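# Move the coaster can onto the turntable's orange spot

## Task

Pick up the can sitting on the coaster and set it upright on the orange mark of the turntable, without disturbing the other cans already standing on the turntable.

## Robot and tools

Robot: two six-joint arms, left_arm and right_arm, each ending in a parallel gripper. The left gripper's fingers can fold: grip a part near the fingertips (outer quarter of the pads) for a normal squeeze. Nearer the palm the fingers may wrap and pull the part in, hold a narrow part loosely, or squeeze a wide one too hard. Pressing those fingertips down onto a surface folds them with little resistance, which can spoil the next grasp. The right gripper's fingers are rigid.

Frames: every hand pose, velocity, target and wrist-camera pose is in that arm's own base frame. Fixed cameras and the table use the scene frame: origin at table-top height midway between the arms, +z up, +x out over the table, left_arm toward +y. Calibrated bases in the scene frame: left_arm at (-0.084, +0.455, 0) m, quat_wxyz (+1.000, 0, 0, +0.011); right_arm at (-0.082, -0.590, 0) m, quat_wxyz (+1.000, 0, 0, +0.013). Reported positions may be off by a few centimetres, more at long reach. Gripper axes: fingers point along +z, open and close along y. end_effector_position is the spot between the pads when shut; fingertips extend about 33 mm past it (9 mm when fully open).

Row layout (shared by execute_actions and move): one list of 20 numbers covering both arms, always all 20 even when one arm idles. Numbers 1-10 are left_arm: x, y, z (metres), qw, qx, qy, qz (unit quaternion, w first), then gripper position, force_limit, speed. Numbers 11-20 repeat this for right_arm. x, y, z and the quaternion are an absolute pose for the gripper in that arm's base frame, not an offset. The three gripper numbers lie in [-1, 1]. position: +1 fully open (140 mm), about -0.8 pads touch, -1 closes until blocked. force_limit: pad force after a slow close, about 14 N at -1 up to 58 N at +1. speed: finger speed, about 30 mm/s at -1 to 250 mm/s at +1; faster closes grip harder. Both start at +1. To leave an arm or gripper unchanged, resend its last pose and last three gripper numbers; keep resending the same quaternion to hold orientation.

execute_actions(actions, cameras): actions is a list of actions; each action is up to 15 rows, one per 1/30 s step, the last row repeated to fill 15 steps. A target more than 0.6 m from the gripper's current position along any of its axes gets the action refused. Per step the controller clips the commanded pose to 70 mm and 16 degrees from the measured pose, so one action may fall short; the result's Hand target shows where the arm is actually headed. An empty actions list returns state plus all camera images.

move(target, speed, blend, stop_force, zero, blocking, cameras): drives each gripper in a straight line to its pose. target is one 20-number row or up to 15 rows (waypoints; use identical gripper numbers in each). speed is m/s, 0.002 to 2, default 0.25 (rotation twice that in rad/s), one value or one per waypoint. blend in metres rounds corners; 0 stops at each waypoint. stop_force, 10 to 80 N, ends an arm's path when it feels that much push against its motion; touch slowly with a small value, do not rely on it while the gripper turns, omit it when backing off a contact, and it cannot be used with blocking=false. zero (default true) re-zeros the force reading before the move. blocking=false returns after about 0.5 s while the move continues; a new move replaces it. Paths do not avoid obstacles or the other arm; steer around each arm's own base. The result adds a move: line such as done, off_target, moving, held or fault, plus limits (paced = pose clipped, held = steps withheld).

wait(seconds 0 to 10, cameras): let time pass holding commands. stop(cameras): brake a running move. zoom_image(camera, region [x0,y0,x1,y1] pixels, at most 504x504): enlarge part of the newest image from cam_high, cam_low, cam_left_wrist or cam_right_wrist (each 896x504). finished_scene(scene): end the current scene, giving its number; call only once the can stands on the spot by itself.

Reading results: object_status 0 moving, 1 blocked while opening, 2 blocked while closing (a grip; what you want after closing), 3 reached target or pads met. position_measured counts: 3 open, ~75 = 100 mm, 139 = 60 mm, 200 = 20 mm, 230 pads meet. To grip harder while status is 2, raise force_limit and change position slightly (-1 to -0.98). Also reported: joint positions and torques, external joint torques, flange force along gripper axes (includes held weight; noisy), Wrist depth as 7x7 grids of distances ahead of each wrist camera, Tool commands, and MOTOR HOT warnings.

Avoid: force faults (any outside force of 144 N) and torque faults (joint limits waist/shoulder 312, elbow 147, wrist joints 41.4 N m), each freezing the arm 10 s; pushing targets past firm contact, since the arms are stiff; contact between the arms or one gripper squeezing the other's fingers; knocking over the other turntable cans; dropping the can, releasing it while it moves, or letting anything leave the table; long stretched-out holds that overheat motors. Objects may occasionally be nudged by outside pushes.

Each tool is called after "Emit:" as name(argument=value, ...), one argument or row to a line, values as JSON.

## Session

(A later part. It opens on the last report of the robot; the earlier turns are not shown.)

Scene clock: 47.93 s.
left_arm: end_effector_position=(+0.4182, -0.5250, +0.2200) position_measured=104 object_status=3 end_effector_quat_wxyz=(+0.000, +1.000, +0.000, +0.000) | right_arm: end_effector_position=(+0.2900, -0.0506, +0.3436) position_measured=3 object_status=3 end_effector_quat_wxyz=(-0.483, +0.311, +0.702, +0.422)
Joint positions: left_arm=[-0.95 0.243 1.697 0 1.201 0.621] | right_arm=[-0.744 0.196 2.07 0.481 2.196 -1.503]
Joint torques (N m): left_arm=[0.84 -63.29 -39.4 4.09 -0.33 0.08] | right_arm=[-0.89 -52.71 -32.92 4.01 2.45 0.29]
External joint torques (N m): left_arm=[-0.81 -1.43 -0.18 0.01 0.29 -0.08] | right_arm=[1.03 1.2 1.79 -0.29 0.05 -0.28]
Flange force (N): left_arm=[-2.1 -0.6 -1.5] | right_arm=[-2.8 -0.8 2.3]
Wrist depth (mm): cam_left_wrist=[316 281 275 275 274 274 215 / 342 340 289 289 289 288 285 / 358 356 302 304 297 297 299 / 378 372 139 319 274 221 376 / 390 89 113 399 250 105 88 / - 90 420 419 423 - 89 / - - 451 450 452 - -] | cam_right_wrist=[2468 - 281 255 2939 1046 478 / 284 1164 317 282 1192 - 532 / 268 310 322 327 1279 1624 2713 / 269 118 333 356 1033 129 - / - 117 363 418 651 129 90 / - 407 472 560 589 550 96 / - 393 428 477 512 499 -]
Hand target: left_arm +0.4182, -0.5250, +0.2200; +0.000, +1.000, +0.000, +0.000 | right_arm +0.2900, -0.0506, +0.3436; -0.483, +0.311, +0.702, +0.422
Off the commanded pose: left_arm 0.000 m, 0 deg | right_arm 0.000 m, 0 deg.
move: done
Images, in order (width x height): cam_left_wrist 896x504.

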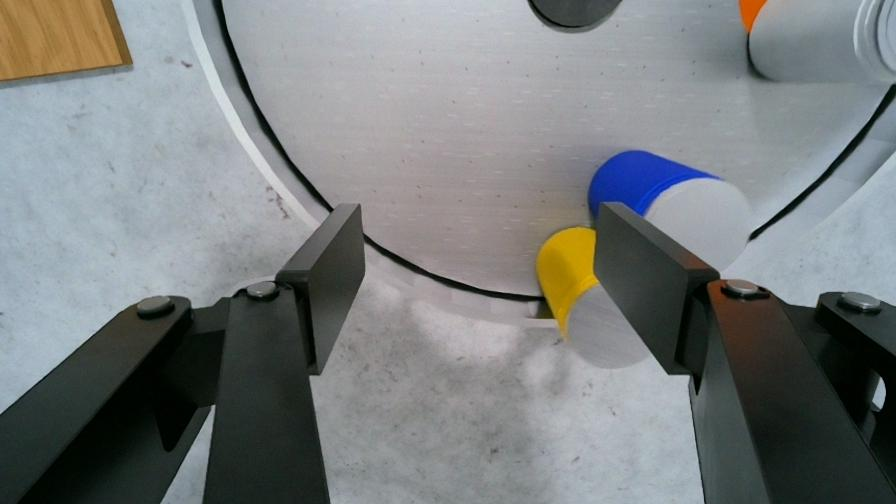

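Emit:
wait(
  seconds=2.0,
)

Emit:
move(
  target=[
    [0.4398,-0.4968,0.205,0,1,0,0,0.2,-0.3,-0.5,0.29,-0.0506,0.3436,-0.483,0.311,0.702,0.422,1,1,1],
    [0.468,-0.4752,0.185,0,1,0,0,0.2,-0.3,-0.5,0.29,-0.0506,0.3436,-0.483,0.311,0.702,0.422,1,1,1],
    [0.5008,-0.4616,0.168,0,1,0,0,0.2,-0.3,-0.5,0.29,-0.0506,0.3436,-0.483,0.311,0.702,0.422,1,1,1],
    [0.536,-0.457,0.166,0,1,0,0,0.2,-0.3,-0.5,0.29,-0.0506,0.3436,-0.483,0.311,0.702,0.422,1,1,1],
    [0.5712,-0.4616,0.166,0,1,0,0,0.2,-0.3,-0.5,0.29,-0.0506,0.3436,-0.483,0.311,0.702,0.422,1,1,1],
  ],
  speed=[0.0925,0.098,0.0945,0.084,0.084],
  blend=0.015,
  blocking=false,
)

Emit:
wait(
  seconds=1.15,
  cameras=["cam_left_wrist"],
)

Emit:
move(
  target=[
    [0.536,-0.457,0.166,0,1,0,0,-1,-0.3,-0.7,0.29,-0.0506,0.3436,-0.483,0.311,0.702,0.422,1,1,1],
    [0.5712,-0.4616,0.166,0,1,0,0,-1,-0.3,-0.7,0.29,-0.0506,0.3436,-0.483,0.311,0.702,0.422,1,1,1],
    [0.604,-0.4752,0.166,0,1,0,0,-1,-0.3,-0.7,0.29,-0.0506,0.3436,-0.483,0.311,0.702,0.422,1,1,1],
  ],
  speed=0.084,
  blend=0.01,
  blocking=false,
)

Emit:
wait(
  seconds=0.2,
  cameras=["cam_left_wrist"],
)

Emit:
move(
  target=[
    [0.6029,-0.4723,0.176,0,1,0,0,-1,-0.3,-0.7,0.29,-0.0506,0.3436,-0.483,0.311,0.702,0.422,1,1,1],
    [0.6315,-0.4906,0.1665,0,1,0,0,-1,-0.3,-0.7,0.29,-0.0506,0.3436,-0.483,0.311,0.702,0.422,1,1,1],
    [0.6572,-0.523,0.1665,0,1,0,0,-1,-0.3,-0.7,0.29,-0.0506,0.3436,-0.483,0.311,0.702,0.422,1,1,1],
    [0.6712,-0.5568,0.1665,0,1,0,0,-1,-0.3,-0.7,0.29,-0.0506,0.3436,-0.483,0.311,0.702,0.422,1,1,1],
    [0.676,-0.593,0.1665,0,1,0,0,-1,-0.3,-0.7,0.29,-0.0506,0.3436,-0.483,0.311,0.702,0.422,1,1,1],
  ],
  speed=[0.057,0.057,0.0865,0.0865,0.0865],
  blend=0.01,
  blocking=false,
)

Emit:
wait(
  seconds=1.05,
  cameras=["cam_left_wrist"],
)

Emit:
move(
  target=[
    [0.6712,-0.5568,0.1665,0,1,0,0,0.25,-0.3,-0.5,0.29,-0.0506,0.3436,-0.483,0.311,0.702,0.422,1,1,1],
    [0.676,-0.593,0.1665,0,1,0,0,0.25,-0.3,-0.5,0.29,-0.0506,0.3436,-0.483,0.311,0.702,0.422,1,1,1],
    [0.6712,-0.6292,0.1665,0,1,0,0,0.25,-0.3,-0.5,0.29,-0.0506,0.3436,-0.483,0.311,0.702,0.422,1,1,1],
  ],
  speed=0.0865,
  blend=0.01,
  blocking=false,
  cameras=["cam_left_wrist"],
)

Emit:
move(
  target=[
    [0.6722,-0.575,0.21,0,1,0,0,0.25,-0.3,-0.5,0.29,-0.0506,0.3436,-0.483,0.311,0.702,0.422,1,1,1],
    [0.65,-0.55,0.36,0,1,0,0,0.25,-0.3,-0.5,0.29,-0.0506,0.3436,-0.483,0.311,0.702,0.422,1,1,1],
  ],
  speed=0.15,
  blend=0.02,
  cameras=["cam_high","cam_left_wrist"],
)

Scene clock: 51.57 s.
left_arm: end_effector_position=(+0.4182, -0.5250, +0.2200) position_measured=104 object_status=3 end_effector_quat_wxyz=(+0.000, +1.000, +0.000, +0.000) | right_arm: end_effector_position=(+0.2900, -0.0506, +0.3436) position_measured=3 object_status=3 end_effector_quat_wxyz=(-0.483, +0.311, +0.702, +0.422)
Joint positions: left_arm=[-0.95 0.243 1.697 0 1.201 0.621] | right_arm=[-0.744 0.196 2.07 0.481 2.196 -1.503]
Joint torques (N m): left_arm=[0.51 -63.06 -38.99 4.06 -0.33 0.12] | right_arm=[-0.82 -52.51 -32.94 4.02 2.47 0.27]
External joint torques (N m): left_arm=[-0.41 -1.51 -0.55 0.03 0.29 -0.12] | right_arm=[0.83 1.24 1.91 -0.31 0.03 -0.26]
Flange force (N): left_arm=[-1.3 -0.4 -2.0] | right_arm=[-2.9 -1.3 2.4]
Wrist depth (mm): cam_left_wrist=[316 280 276 275 275 274 275 / 340 340 209 282 289 286 285 / 358 359 289 303 303 229 278 / 377 373 139 320 313 221 374 / 390 89 113 397 329 105 88 / - 90 415 422 422 - 89 / - - 451 451 448 - -] | cam_right_wrist=[4114 3010 284 254 - 1055 477 / 293 1181 319 283 1170 2805 519 / 269 311 324 344 1240 2974 - / 274 127 332 357 - 129 2626 / - 117 365 419 724 129 90 / - 404 505 539 566 591 96 / - 389 429 474 533 494 -]
Hand target: left_arm +0.4182, -0.5250, +0.2200; +0.000, +1.000, +0.000, +0.000 | right_arm +0.2900, -0.0506, +0.3436; -0.483, +0.311, +0.702, +0.422
Tool commands: left_gripper/position=+0.2 left_gripper/force_limit=-0.3 left_gripper/speed=-0.5 right_gripper/position=+1.0 right_gripper/force_limit=+1.0 right_gripper/speed=+1.0
Off the commanded pose: left_arm 0.000 m, 0 deg | right_arm 0.000 m, 0 deg.
wait: 2.00 s; at rest from the start

Scene clock: 52.07 s.
left_arm: end_effector_position=(+0.4401, -0.4977, +0.2049) position_measured=104 object_status=3 end_effector_quat_wxyz=(+0.000, +1.000, +0.000, +0.000) end_effector_velocity=(+0.058, +0.059, -0.042) end_effector_angular_velocity=(+0.002, +0.001, -0.001) | right_arm: end_effector_position=(+0.2900, -0.0506, +0.3436) position_measured=3 object_status=3 end_effector_quat_wxyz=(-0.483, +0.311, +0.702, +0.422)
Joint positions: left_arm=[-0.899 0.241 1.728 0 1.172 0.672] | right_arm=[-0.744 0.196 2.07 0.481 2.196 -1.503]
Joint velocities: left_arm=[0.124 0.019 0.058 0 -0.074 0.124] | right_arm=[within noise]
Joint torques (N m): left_arm=[1.3 -63.6 -38.3 4.03 -0.7 0.05] | right_arm=[-0.81 -52.48 -32.91 4.02 2.47 0.29]
External joint torques (N m): left_arm=[-1.42 0.17 -0.91 0.03 0.63 -0.05] | right_arm=[0.77 0.92 1.74 -0.29 0.04 -0.27]
Flange force (N): left_arm=[-0.2 3.1 -2.0] | right_arm=[-2.3 -1.3 2.4]
Wrist depth (mm): cam_left_wrist=[302 307 260 260 259 262 254 / 328 327 195 273 276 274 275 / 344 343 286 288 289 285 289 / 364 358 139 305 299 211 298 / 375 89 113 315 316 105 88 / - 90 401 407 405 - 89 / - - 432 432 429 - -] | cam_right_wrist=[- 2329 275 255 2837 1122 502 / 292 345 318 283 1181 2713 539 / 269 311 321 327 1187 3165 2774 / 274 127 334 356 987 129 2904 / - 117 367 428 688 138 89 / - 402 531 545 577 574 96 / - 384 423 464 521 493 -]
Hand target: left_arm +0.4443, -0.4937, +0.2018; +0.000, +1.000, +0.000, +0.000 | right_arm +0.2900, -0.0506, +0.3436; -0.483, +0.311, +0.702, +0.422
Tool commands: left_gripper/position=+0.2 left_gripper/force_limit=-0.3 left_gripper/speed=-0.5 right_gripper/position=+1.0 right_gripper/force_limit=+1.0 right_gripper/speed=+1.0
Off the commanded pose: left_arm 0.141 m, 0 deg | right_arm 0.000 m, 0 deg.
move: running; path passed 0 of 5 targets

Scene clock: 53.23 s.
left_arm: end_effector_position=(+0.5286, -0.4582, +0.1665) position_measured=104 object_status=3 end_effector_quat_wxyz=(+0.000, +1.000, +0.000, +0.000) end_effector_velocity=(+0.083, +0.006, -0.004) end_effector_angular_velocity=(+0.001, +0.001, +0.001) | right_arm: end_effector_position=(+0.2900, -0.0506, +0.3436) position_measured=3 object_status=3 end_effector_quat_wxyz=(-0.483, +0.311, +0.702, +0.422)
Joint positions: left_arm=[-0.764 0.32 1.699 0 1.123 0.807] | right_arm=[-0.744 0.196 2.07 0.481 2.196 -1.503]
Joint velocities: left_arm=[0.088 0.09 -0.117 0 0.028 0.087] | right_arm=[within noise]
Joint torques (N m): left_arm=[0.04 -68.77 -37.25 3.9 -0.18 0.35] | right_arm=[-0.74 -52.69 -32.89 4.04 2.45 0.31]
External joint torques (N m): left_arm=[-0.42 -2.26 -1.14 0.06 0.13 -0.35] | right_arm=[0.89 0.9 1.61 -0.3 0.06 -0.3]
Flange force (N): left_arm=[-1.5 0.2 -3.0] | right_arm=[-2.3 -1.0 2.2]
Wrist depth (mm): cam_left_wrist=[276 275 229 147 222 226 226 / 279 283 238 153 234 234 236 / 292 298 250 250 249 243 249 / 317 322 156 264 257 248 262 / 330 89 113 278 278 105 88 / - 90 355 291 253 - 89 / - - 381 375 214 - -] | cam_right_wrist=[- - 279 254 3165 2571 - / 294 318 317 286 1192 2493 555 / 268 308 321 324 1175 - 598 / 273 127 334 356 1016 129 588 / - 117 367 415 678 129 90 / - 403 503 543 577 579 96 / - 389 424 477 521 505 -]
Hand target: left_arm +0.5337, -0.4579, +0.1663; +0.000, +1.000, +0.000, +0.000 | right_arm +0.2900, -0.0506, +0.3436; -0.483, +0.311, +0.702, +0.422
Tool commands: left_gripper/position=+0.2 left_gripper/force_limit=-0.3 left_gripper/speed=-0.5 right_gripper/position=+1.0 right_gripper/force_limit=+1.0 right_gripper/speed=+1.0
Off the commanded pose: left_arm 0.043 m, 0 deg | right_arm 0.000 m, 0 deg.
earlier move: running; path passed 3 of 5 targets
wait: 1.17 s; no rest
Images, in order (width x height): cam_left_wrist 896x504.

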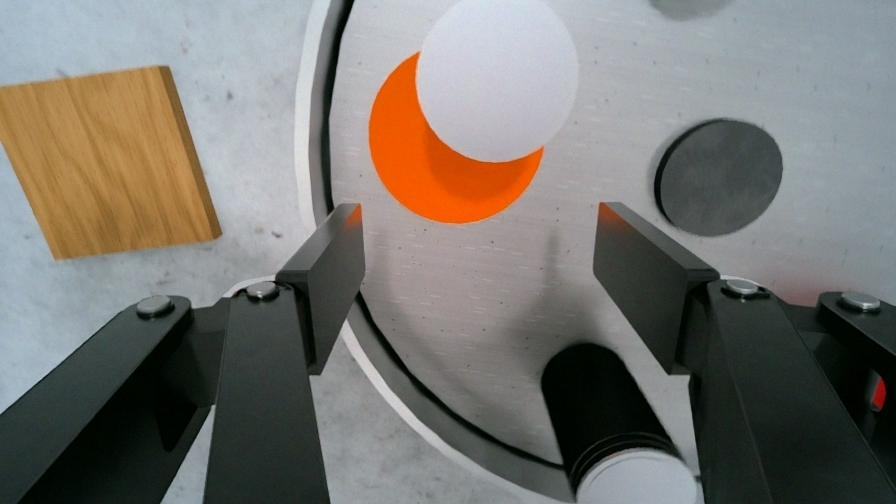

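Scene clock: 53.73 s.
left_arm: end_effector_position=(+0.5360, -0.4570, +0.1660) position_measured=146 object_status=0 end_effector_quat_wxyz=(+0.000, +1.000, +0.000, +0.000) | right_arm: end_effector_position=(+0.2900, -0.0506, +0.3436) position_measured=3 object_status=3 end_effector_quat_wxyz=(-0.483, +0.311, +0.702, +0.422)
Joint positions: left_arm=[-0.755 0.327 1.69 0 1.125 0.816] | right_arm=[-0.744 0.196 2.07 0.481 2.196 -1.503]
Joint torques (N m): left_arm=[0.28 -69.93 -37.7 3.92 -0.32 0.06] | right_arm=[-0.69 -52.57 -32.94 4.03 2.46 0.29]
External joint torques (N m): left_arm=[-0.36 -2.11 -0.61 0.03 0.28 -0.06] | right_arm=[0.78 0.93 1.95 -0.32 0.05 -0.27]
Flange force (N): left_arm=[-1.7 -0.7 -2.6] | right_arm=[-2.4 -1.5 2.7]
Wrist depth (mm): cam_left_wrist=[276 275 229 224 145 225 225 / 282 282 239 237 236 237 236 / 291 298 249 249 249 243 248 / 311 313 233 264 144 253 261 / 334 85 94 277 247 92 88 / - 74 - 288 217 - 71 / - - - 371 200 - 69] | cam_right_wrist=[- 1059 3336 254 - 1055 2244 / 292 319 3477 283 1198 - 508 / 268 306 323 324 1138 3291 586 / 274 127 333 357 999 129 564 / - 117 368 412 664 138 89 / - 403 496 544 570 602 96 / - 396 428 468 541 493 -]
Hand target: left_arm +0.5360, -0.4570, +0.1660; +0.000, +1.000, +0.000, +0.000 | right_arm +0.2900, -0.0506, +0.3436; -0.483, +0.311, +0.702, +0.422
Tool commands: left_gripper/position=-1.0 left_gripper/force_limit=-0.3 left_gripper/speed=-0.7 right_gripper/position=+1.0 right_gripper/force_limit=+1.0 right_gripper/speed=+1.0
Off the commanded pose: left_arm 0.070 m, 0 deg | right_arm 0.000 m, 0 deg.
earlier move: replaced; path passed 3 of 5 targets
move: running; path passed 1 of 3 targets; blend cut to 0 m at target 1

Scene clock: 53.93 s.
left_arm: end_effector_position=(+0.5360, -0.4570, +0.1660) position_measured=166 object_status=0 end_effector_quat_wxyz=(+0.000, +1.000, +0.000, +0.000) | right_arm: end_effector_position=(+0.2900, -0.0506, +0.3436) position_measured=3 object_status=3 end_effector_quat_wxyz=(-0.483, +0.311, +0.702, +0.422)
Joint positions: left_arm=[-0.755 0.327 1.69 0 1.125 0.816] | right_arm=[-0.744 0.196 2.07 0.481 2.196 -1.503]
Joint torques (N m): left_arm=[0.26 -70.56 -37.77 3.87 -0.35 0.07] | right_arm=[-0.76 -52.42 -32.88 4.06 2.47 0.27]
External joint torques (N m): left_arm=[-0.38 -0.91 -0.41 0.07 0.3 -0.07] | right_arm=[0.81 0.48 1.55 -0.32 0.04 -0.26]
Flange force (N): left_arm=[-0.7 0.3 -1.6] | right_arm=[-1.6 -1.1 2.5]
Wrist depth (mm): cam_left_wrist=[276 275 230 225 165 225 225 / 283 283 239 236 236 235 236 / 292 298 250 248 249 242 248 / 311 314 313 260 139 258 262 / 339 85 93 271 139 93 270 / - 70 82 278 198 68 71 / - - - 278 - - 70] | cam_right_wrist=[2626 - 283 254 3165 1092 3125 / 298 1153 320 282 1216 2974 565 / 265 310 322 338 1299 - 565 / 274 127 333 356 1059 129 614 / - 117 363 418 686 138 90 / - 402 502 549 573 604 96 / - 395 424 477 514 498 -]
Hand target: left_arm +0.5360, -0.4570, +0.1660; +0.000, +1.000, +0.000, +0.000 | right_arm +0.2900, -0.0506, +0.3436; -0.483, +0.311, +0.702, +0.422
Tool commands: left_gripper/position=-1.0 left_gripper/force_limit=-0.3 left_gripper/speed=-0.7 right_gripper/position=+1.0 right_gripper/force_limit=+1.0 right_gripper/speed=+1.0
Off the commanded pose: left_arm 0.070 m, 0 deg | right_arm 0.000 m, 0 deg.
earlier move: running; path passed 1 of 3 targets; blend cut to 0 m at target 1
wait: 0.20 s; no rest
Images, in order (width x height): cam_left_wrist 896x504.

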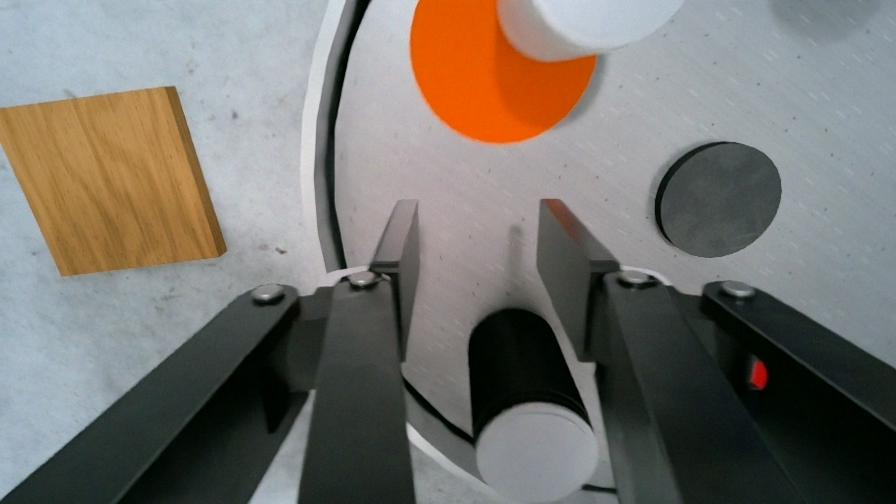

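Scene clock: 54.43 s.
left_arm: end_effector_position=(+0.5594, -0.4624, +0.1695) position_measured=217 object_status=0 end_effector_quat_wxyz=(+0.000, +1.000, +0.000, +0.000) end_effector_velocity=(+0.055, -0.012, +0.008) end_effector_angular_velocity=(+0.000, -0.001, +0.001) | right_arm: end_effector_position=(+0.2900, -0.0506, +0.3436) position_measured=3 object_status=3 end_effector_quat_wxyz=(-0.483, +0.311, +0.702, +0.422)
Joint positions: left_arm=[-0.738 0.356 1.642 0 1.144 0.833] | right_arm=[-0.744 0.196 2.07 0.481 2.196 -1.503]
Joint velocities: left_arm=[0.039 0.069 -0.114 0.001 0.044 0.038] | right_arm=[within noise]
Joint torques (N m): left_arm=[-0.59 -74.27 -37.43 3.94 -0.6 0.44] | right_arm=[-0.69 -52.3 -32.89 4.04 2.51 0.28]
External joint torques (N m): left_arm=[0.51 -0.9 -1.03 0.03 0.57 -0.44] | right_arm=[0.69 1.29 1.67 -0.3 -0.01 -0.27]
Flange force (N): left_arm=[1.0 0.7 -2.6] | right_arm=[-2.9 -1.3 1.9]
Wrist depth (mm): cam_left_wrist=[280 278 272 229 223 226 226 / 292 291 242 240 239 239 239 / 295 300 252 252 252 249 251 / 314 313 266 125 263 257 265 / 342 338 85 84 89 88 280 / 357 - 72 65 68 79 290 / - - - - - 69 -] | cam_right_wrist=[2397 - 280 254 - 2598 2224 / 291 333 319 282 1187 2904 3125 / 269 310 323 343 1320 2974 579 / 274 127 332 370 1016 129 596 / - 117 367 405 671 138 89 / - 403 496 - 584 608 96 / - 368 436 460 - 499 -]
Hand target: left_arm +0.5628, -0.4631, +0.1700; +0.000, +1.000, +0.000, +0.000 | right_arm +0.2900, -0.0506, +0.3436; -0.483, +0.311, +0.702, +0.422
Tool commands: left_gripper/position=-1.0 left_gripper/force_limit=-0.3 left_gripper/speed=-0.7 right_gripper/position=+1.0 right_gripper/force_limit=+1.0 right_gripper/speed=+1.0
Off the commanded pose: left_arm 0.175 m, 0 deg | right_arm 0.000 m, 0 deg.
earlier move: replaced; path passed 1 of 3 targets; blend cut to 0 m at target 1
move: running; path passed 0 of 5 targets

Scene clock: 55.50 s.
left_arm: end_effector_position=(+0.6158, -0.4806, +0.1717) position_measured=231 object_status=3 end_effector_quat_wxyz=(+0.000, +1.000, +0.000, +0.000) end_effector_velocity=(+0.047, -0.029, -0.015) end_effector_angular_velocity=(-0.001, -0.001, +0.002) | right_arm: end_effector_position=(+0.2900, -0.0506, +0.3436) position_measured=3 object_status=3 end_effector_quat_wxyz=(-0.483, +0.311, +0.702, +0.422)
Joint positions: left_arm=[-0.707 0.437 1.519 0 1.186 0.864] | right_arm=[-0.744 0.196 2.07 0.481 2.196 -1.503]
Joint velocities: left_arm=[0.01 0.091 -0.108 0 0.016 0.008] | right_arm=[within noise]
Joint torques (N m): left_arm=[-0.8 -82.21 -37.85 4.06 -0.72 0.08] | right_arm=[-0.78 -52.47 -32.92 4.05 2.48 0.27]
External joint torques (N m): left_arm=[0.78 -0.74 -1.29 -0.01 0.67 -0.08] | right_arm=[0.74 1.59 1.88 -0.34 0.02 -0.25]
Flange force (N): left_arm=[2.4 0.7 -2.8] | right_arm=[-3.4 -1.4 1.9]
Wrist depth (mm): cam_left_wrist=[281 280 279 231 230 228 185 / 294 293 291 242 242 221 159 / 310 310 258 255 255 254 177 / 317 320 268 126 265 268 261 / 332 335 84 84 89 277 284 / 362 - 72 - 71 - 296 / - - - - - - -] | cam_right_wrist=[- - 3477 254 3047 1037 - / 292 317 344 285 1181 2904 2571 / 268 310 323 326 1349 - - / 273 127 333 356 - 129 571 / - 117 365 427 701 138 90 / - 403 478 565 562 608 96 / - 388 429 500 514 485 -]
Hand target: left_arm +0.6185, -0.4823, +0.1708; +0.000, +1.000, +0.000, +0.000 | right_arm +0.2900, -0.0506, +0.3436; -0.483, +0.311, +0.702, +0.422
Tool commands: left_gripper/position=-1.0 left_gripper/force_limit=-0.3 left_gripper/speed=-0.7 right_gripper/position=+1.0 right_gripper/force_limit=+1.0 right_gripper/speed=+1.0
Off the commanded pose: left_arm 0.128 m, 0 deg | right_arm 0.000 m, 0 deg.
earlier move: running; path passed 1 of 5 targets
wait: 1.07 s; no rest
Images, in order (width x height): cam_left_wrist 896x504.

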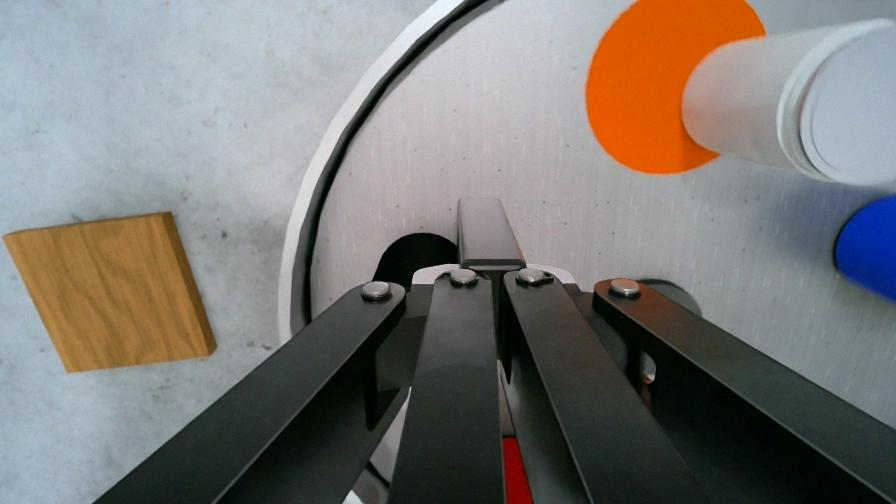

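Scene clock: 56.00 s.
left_arm: end_effector_position=(+0.6401, -0.5121, +0.1688) position_measured=179 object_status=0 end_effector_quat_wxyz=(+0.000, +1.000, +0.000, +0.000) end_effector_velocity=(+0.048, -0.070, -0.003) end_effector_angular_velocity=(+0.000, +0.001, +0.000) | right_arm: end_effector_position=(+0.2900, -0.0506, +0.3436) position_measured=3 object_status=3 end_effector_quat_wxyz=(-0.483, +0.311, +0.702, +0.422)
Joint positions: left_arm=[-0.717 0.497 1.433 0 1.212 0.854] | right_arm=[-0.744 0.196 2.07 0.481 2.196 -1.503]
Joint velocities: left_arm=[-0.026 0.126 -0.19 0 0.065 -0.026] | right_arm=[within noise]
Joint torques (N m): left_arm=[0.71 -88.83 -38.8 4.01 -0.48 0.05] | right_arm=[-0.61 -52.51 -32.91 4.03 2.49 0.3]
External joint torques (N m): left_arm=[-0.57 -0.92 -0.68 0.08 0.46 -0.05] | right_arm=[0.53 1.31 1.8 -0.3 0.01 -0.28]
Flange force (N): left_arm=[0.0 1.0 -2.0] | right_arm=[-2.9 -1.7 1.9]
Wrist depth (mm): cam_left_wrist=[277 278 277 230 228 227 222 / 290 291 285 240 238 238 236 / 307 306 252 252 250 232 166 / 318 319 263 262 146 264 173 / 328 324 94 274 109 93 261 / - 69 75 294 - 77 70 / - - - 314 - - 70] | cam_right_wrist=[- - 3630 255 3010 1008 2654 / 291 1153 344 289 1210 - - / 269 306 323 329 1272 - 3010 / 273 127 334 355 980 129 585 / - 117 366 435 662 138 89 / - 404 505 552 578 582 96 / - 397 435 461 524 484 -]
Hand target: left_arm +0.6431, -0.5165, +0.1686; +0.000, +1.000, +0.000, +0.000 | right_arm +0.2900, -0.0506, +0.3436; -0.483, +0.311, +0.702, +0.422
Tool commands: left_gripper/position=+0.25 left_gripper/force_limit=-0.3 left_gripper/speed=-0.5 right_gripper/position=+1.0 right_gripper/force_limit=+1.0 right_gripper/speed=+1.0
Off the commanded pose: left_arm 0.121 m, 0 deg | right_arm 0.000 m, 0 deg.
earlier move: replaced; path passed 1 of 5 targets
move: running; path passed 0 of 3 targets
Images, in order (width x height): cam_left_wrist 896x504.

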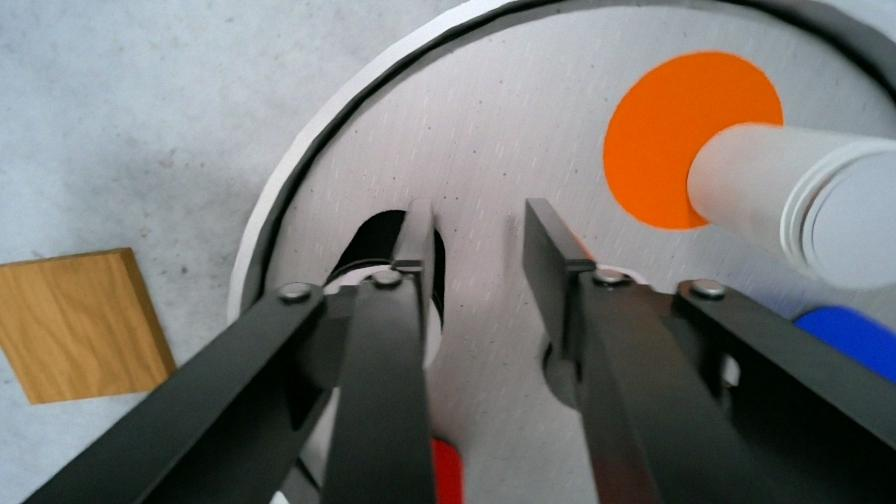

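Scene clock: 57.87 s.
left_arm: end_effector_position=(+0.6500, -0.5500, +0.3600) position_measured=98 object_status=3 end_effector_quat_wxyz=(+0.000, +1.000, +0.000, +0.000) | right_arm: end_effector_position=(+0.2900, -0.0506, +0.3436) position_measured=3 object_status=3 end_effector_quat_wxyz=(-0.483, +0.311, +0.702, +0.422)
Joint positions: left_arm=[-0.743 0.49 1.093 0 1.558 0.828] | right_arm=[-0.744 0.196 2.07 0.481 2.196 -1.503]
Joint torques (N m): left_arm=[1.05 -89.54 -41.86 4.35 -0.38 0.11] | right_arm=[-0.6 -52.53 -32.89 4.01 2.47 0.27]
External joint torques (N m): left_arm=[-0.99 -2.43 -0.66 0.04 0.34 -0.11] | right_arm=[0.67 0.99 1.81 -0.29 0.04 -0.25]
Flange force (N): left_arm=[-2.6 -0.5 -1.8] | right_arm=[-2.4 -1.4 2.4]
Wrist depth (mm): cam_left_wrist=[456 452 451 406 410 450 448 / 474 474 467 422 419 468 474 / 500 496 444 445 444 451 496 / 527 515 139 469 459 433 520 / 546 88 119 495 496 108 88 / - 89 512 527 472 - 89 / - - 627 630 616 - -] | cam_right_wrist=[- 2654 280 254 - 1012 - / 299 1122 319 284 1187 - - / 269 309 323 327 1334 - - / 272 127 334 356 - 129 - / - 117 362 418 662 138 89 / - 402 - 593 579 581 96 / - 388 422 450 520 494 -]
Hand target: left_arm +0.6500, -0.5500, +0.3600; +0.000, +1.000, +0.000, +0.000 | right_arm +0.2900, -0.0506, +0.3436; -0.483, +0.311, +0.702, +0.422
Off the commanded pose: left_arm 0.000 m, 0 deg | right_arm 0.000 m, 0 deg.
earlier move: replaced; path passed 0 of 3 targets
move: done
Images, in order (width x height): cam_high 896x504, cam_left_wrist 896x504.

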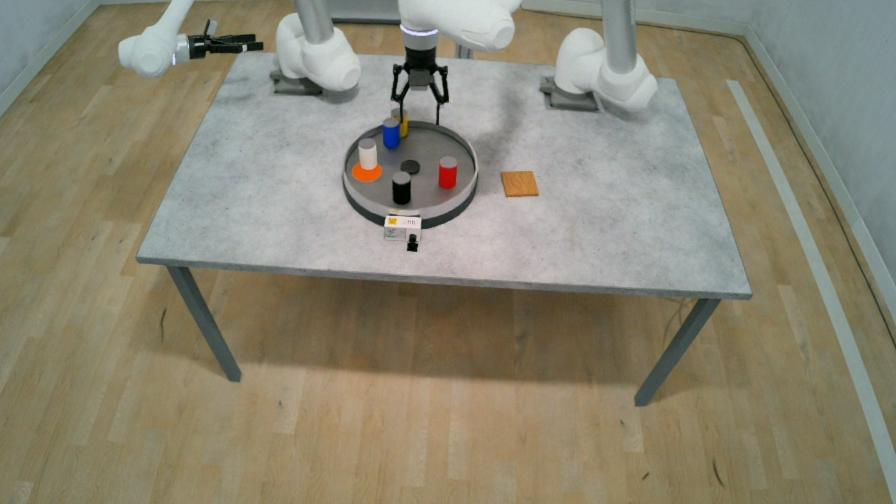

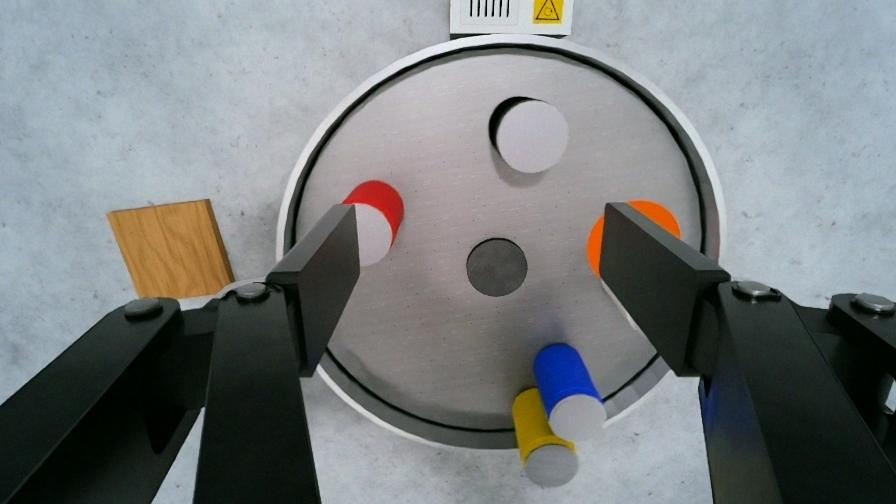

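Emit:
move(
  target=[
    [0.45,-0.51,0.28,0,1,0,0,0.2,-0.3,-0.5,0.29,-0.0506,0.3436,-0.483,0.311,0.702,0.422,1,1,1],
    [0.4182,-0.525,0.22,0,1,0,0,0.2,-0.3,-0.5,0.29,-0.0506,0.3436,-0.483,0.311,0.702,0.422,1,1,1],
  ],
  blend=0.03,
)

Emit:
wait(
  seconds=7,
)

Scene clock: 59.80 s.
left_arm: end_effector_position=(+0.4182, -0.5250, +0.2200) position_measured=104 object_status=3 end_effector_quat_wxyz=(+0.000, +1.000, +0.000, +0.000) | right_arm: end_effector_position=(+0.2900, -0.0506, +0.3436) position_measured=3 object_status=3 end_effector_quat_wxyz=(-0.483, +0.311, +0.702, +0.422)
Joint positions: left_arm=[-0.95 0.243 1.697 0 1.201 0.621] | right_arm=[-0.744 0.196 2.07 0.481 2.196 -1.503]
Joint torques (N m): left_arm=[0.12 -62.78 -38.78 4.06 -0.33 0.08] | right_arm=[-0.68 -52.37 -32.84 4.04 2.46 0.28]
External joint torques (N m): left_arm=[-0.11 -1.7 -0.71 0.03 0.3 -0.08] | right_arm=[0.69 1.05 1.75 -0.32 0.05 -0.26]
Flange force (N): left_arm=[-0.9 -0.7 -2.3] | right_arm=[-2.5 -1.4 2.2]
Wrist depth (mm): cam_left_wrist=[316 280 276 276 275 274 275 / 341 339 286 285 289 288 285 / 359 357 215 217 296 296 300 / 377 374 139 320 313 221 375 / 389 89 113 398 330 105 88 / - 90 418 423 422 - 89 / - - 448 448 448 - -] | cam_right_wrist=[- 2683 286 254 2571 999 475 / 291 1187 318 283 1181 3010 515 / 269 310 321 328 1272 585 2626 / 273 127 334 357 1046 129 - / - 117 362 582 726 138 90 / - 408 513 561 567 599 96 / - 391 427 450 524 494 -]
Hand target: left_arm +0.4182, -0.5250, +0.2200; +0.000, +1.000, +0.000, +0.000 | right_arm +0.2900, -0.0506, +0.3436; -0.483, +0.311, +0.702, +0.422
Off the commanded pose: left_arm 0.000 m, 0 deg | right_arm 0.000 m, 0 deg.
move: done

Scene clock: 66.80 s.
left_arm: end_effector_position=(+0.4182, -0.5250, +0.2200) position_measured=104 object_status=3 end_effector_quat_wxyz=(+0.000, +1.000, +0.000, +0.000) | right_arm: end_effector_position=(+0.2900, -0.0506, +0.3436) position_measured=3 object_status=3 end_effector_quat_wxyz=(-0.483, +0.311, +0.702, +0.422)
Joint positions: left_arm=[-0.95 0.243 1.697 0 1.201 0.621] | right_arm=[-0.744 0.196 2.07 0.481 2.196 -1.503]
Joint torques (N m): left_arm=[0.18 -62.79 -38.87 4.11 -0.34 0.1] | right_arm=[-0.73 -52.31 -32.84 4.03 2.48 0.3]
External joint torques (N m): left_arm=[-0.06 -2.14 -0.76 -0.01 0.3 -0.1] | right_arm=[0.65 1.2 1.61 -0.3 0.02 -0.29]
Flange force (N): left_arm=[-1.2 -1.1 -2.7] | right_arm=[-2.7 -1.3 1.8]
Wrist depth (mm): cam_left_wrist=[316 319 195 275 275 275 227 / 342 340 289 288 288 289 253 / 360 359 301 303 304 301 292 / 380 374 139 320 313 300 375 / 393 86 113 398 331 105 88 / - 90 418 424 422 - 89 / - - 450 450 451 - -] | cam_right_wrist=[- - 277 255 - 2683 476 / 293 - 321 282 1192 - 521 / 268 310 323 326 1240 3010 - / 274 127 333 357 1003 129 2774 / - 117 365 411 718 138 90 / - 415 489 530 571 499 96 / - 393 429 492 527 498 -]
Hand target: left_arm +0.4182, -0.5250, +0.2200; +0.000, +1.000, +0.000, +0.000 | right_arm +0.2900, -0.0506, +0.3436; -0.483, +0.311, +0.702, +0.422
Tool commands: left_gripper/position=+0.2 left_gripper/force_limit=-0.3 left_gripper/speed=-0.5 right_gripper/position=+1.0 right_gripper/force_limit=+1.0 right_gripper/speed=+1.0
Off the commanded pose: left_arm 0.000 m, 0 deg | right_arm 0.000 m, 0 deg.
wait: 7.00 s; at rest by 0.17 s


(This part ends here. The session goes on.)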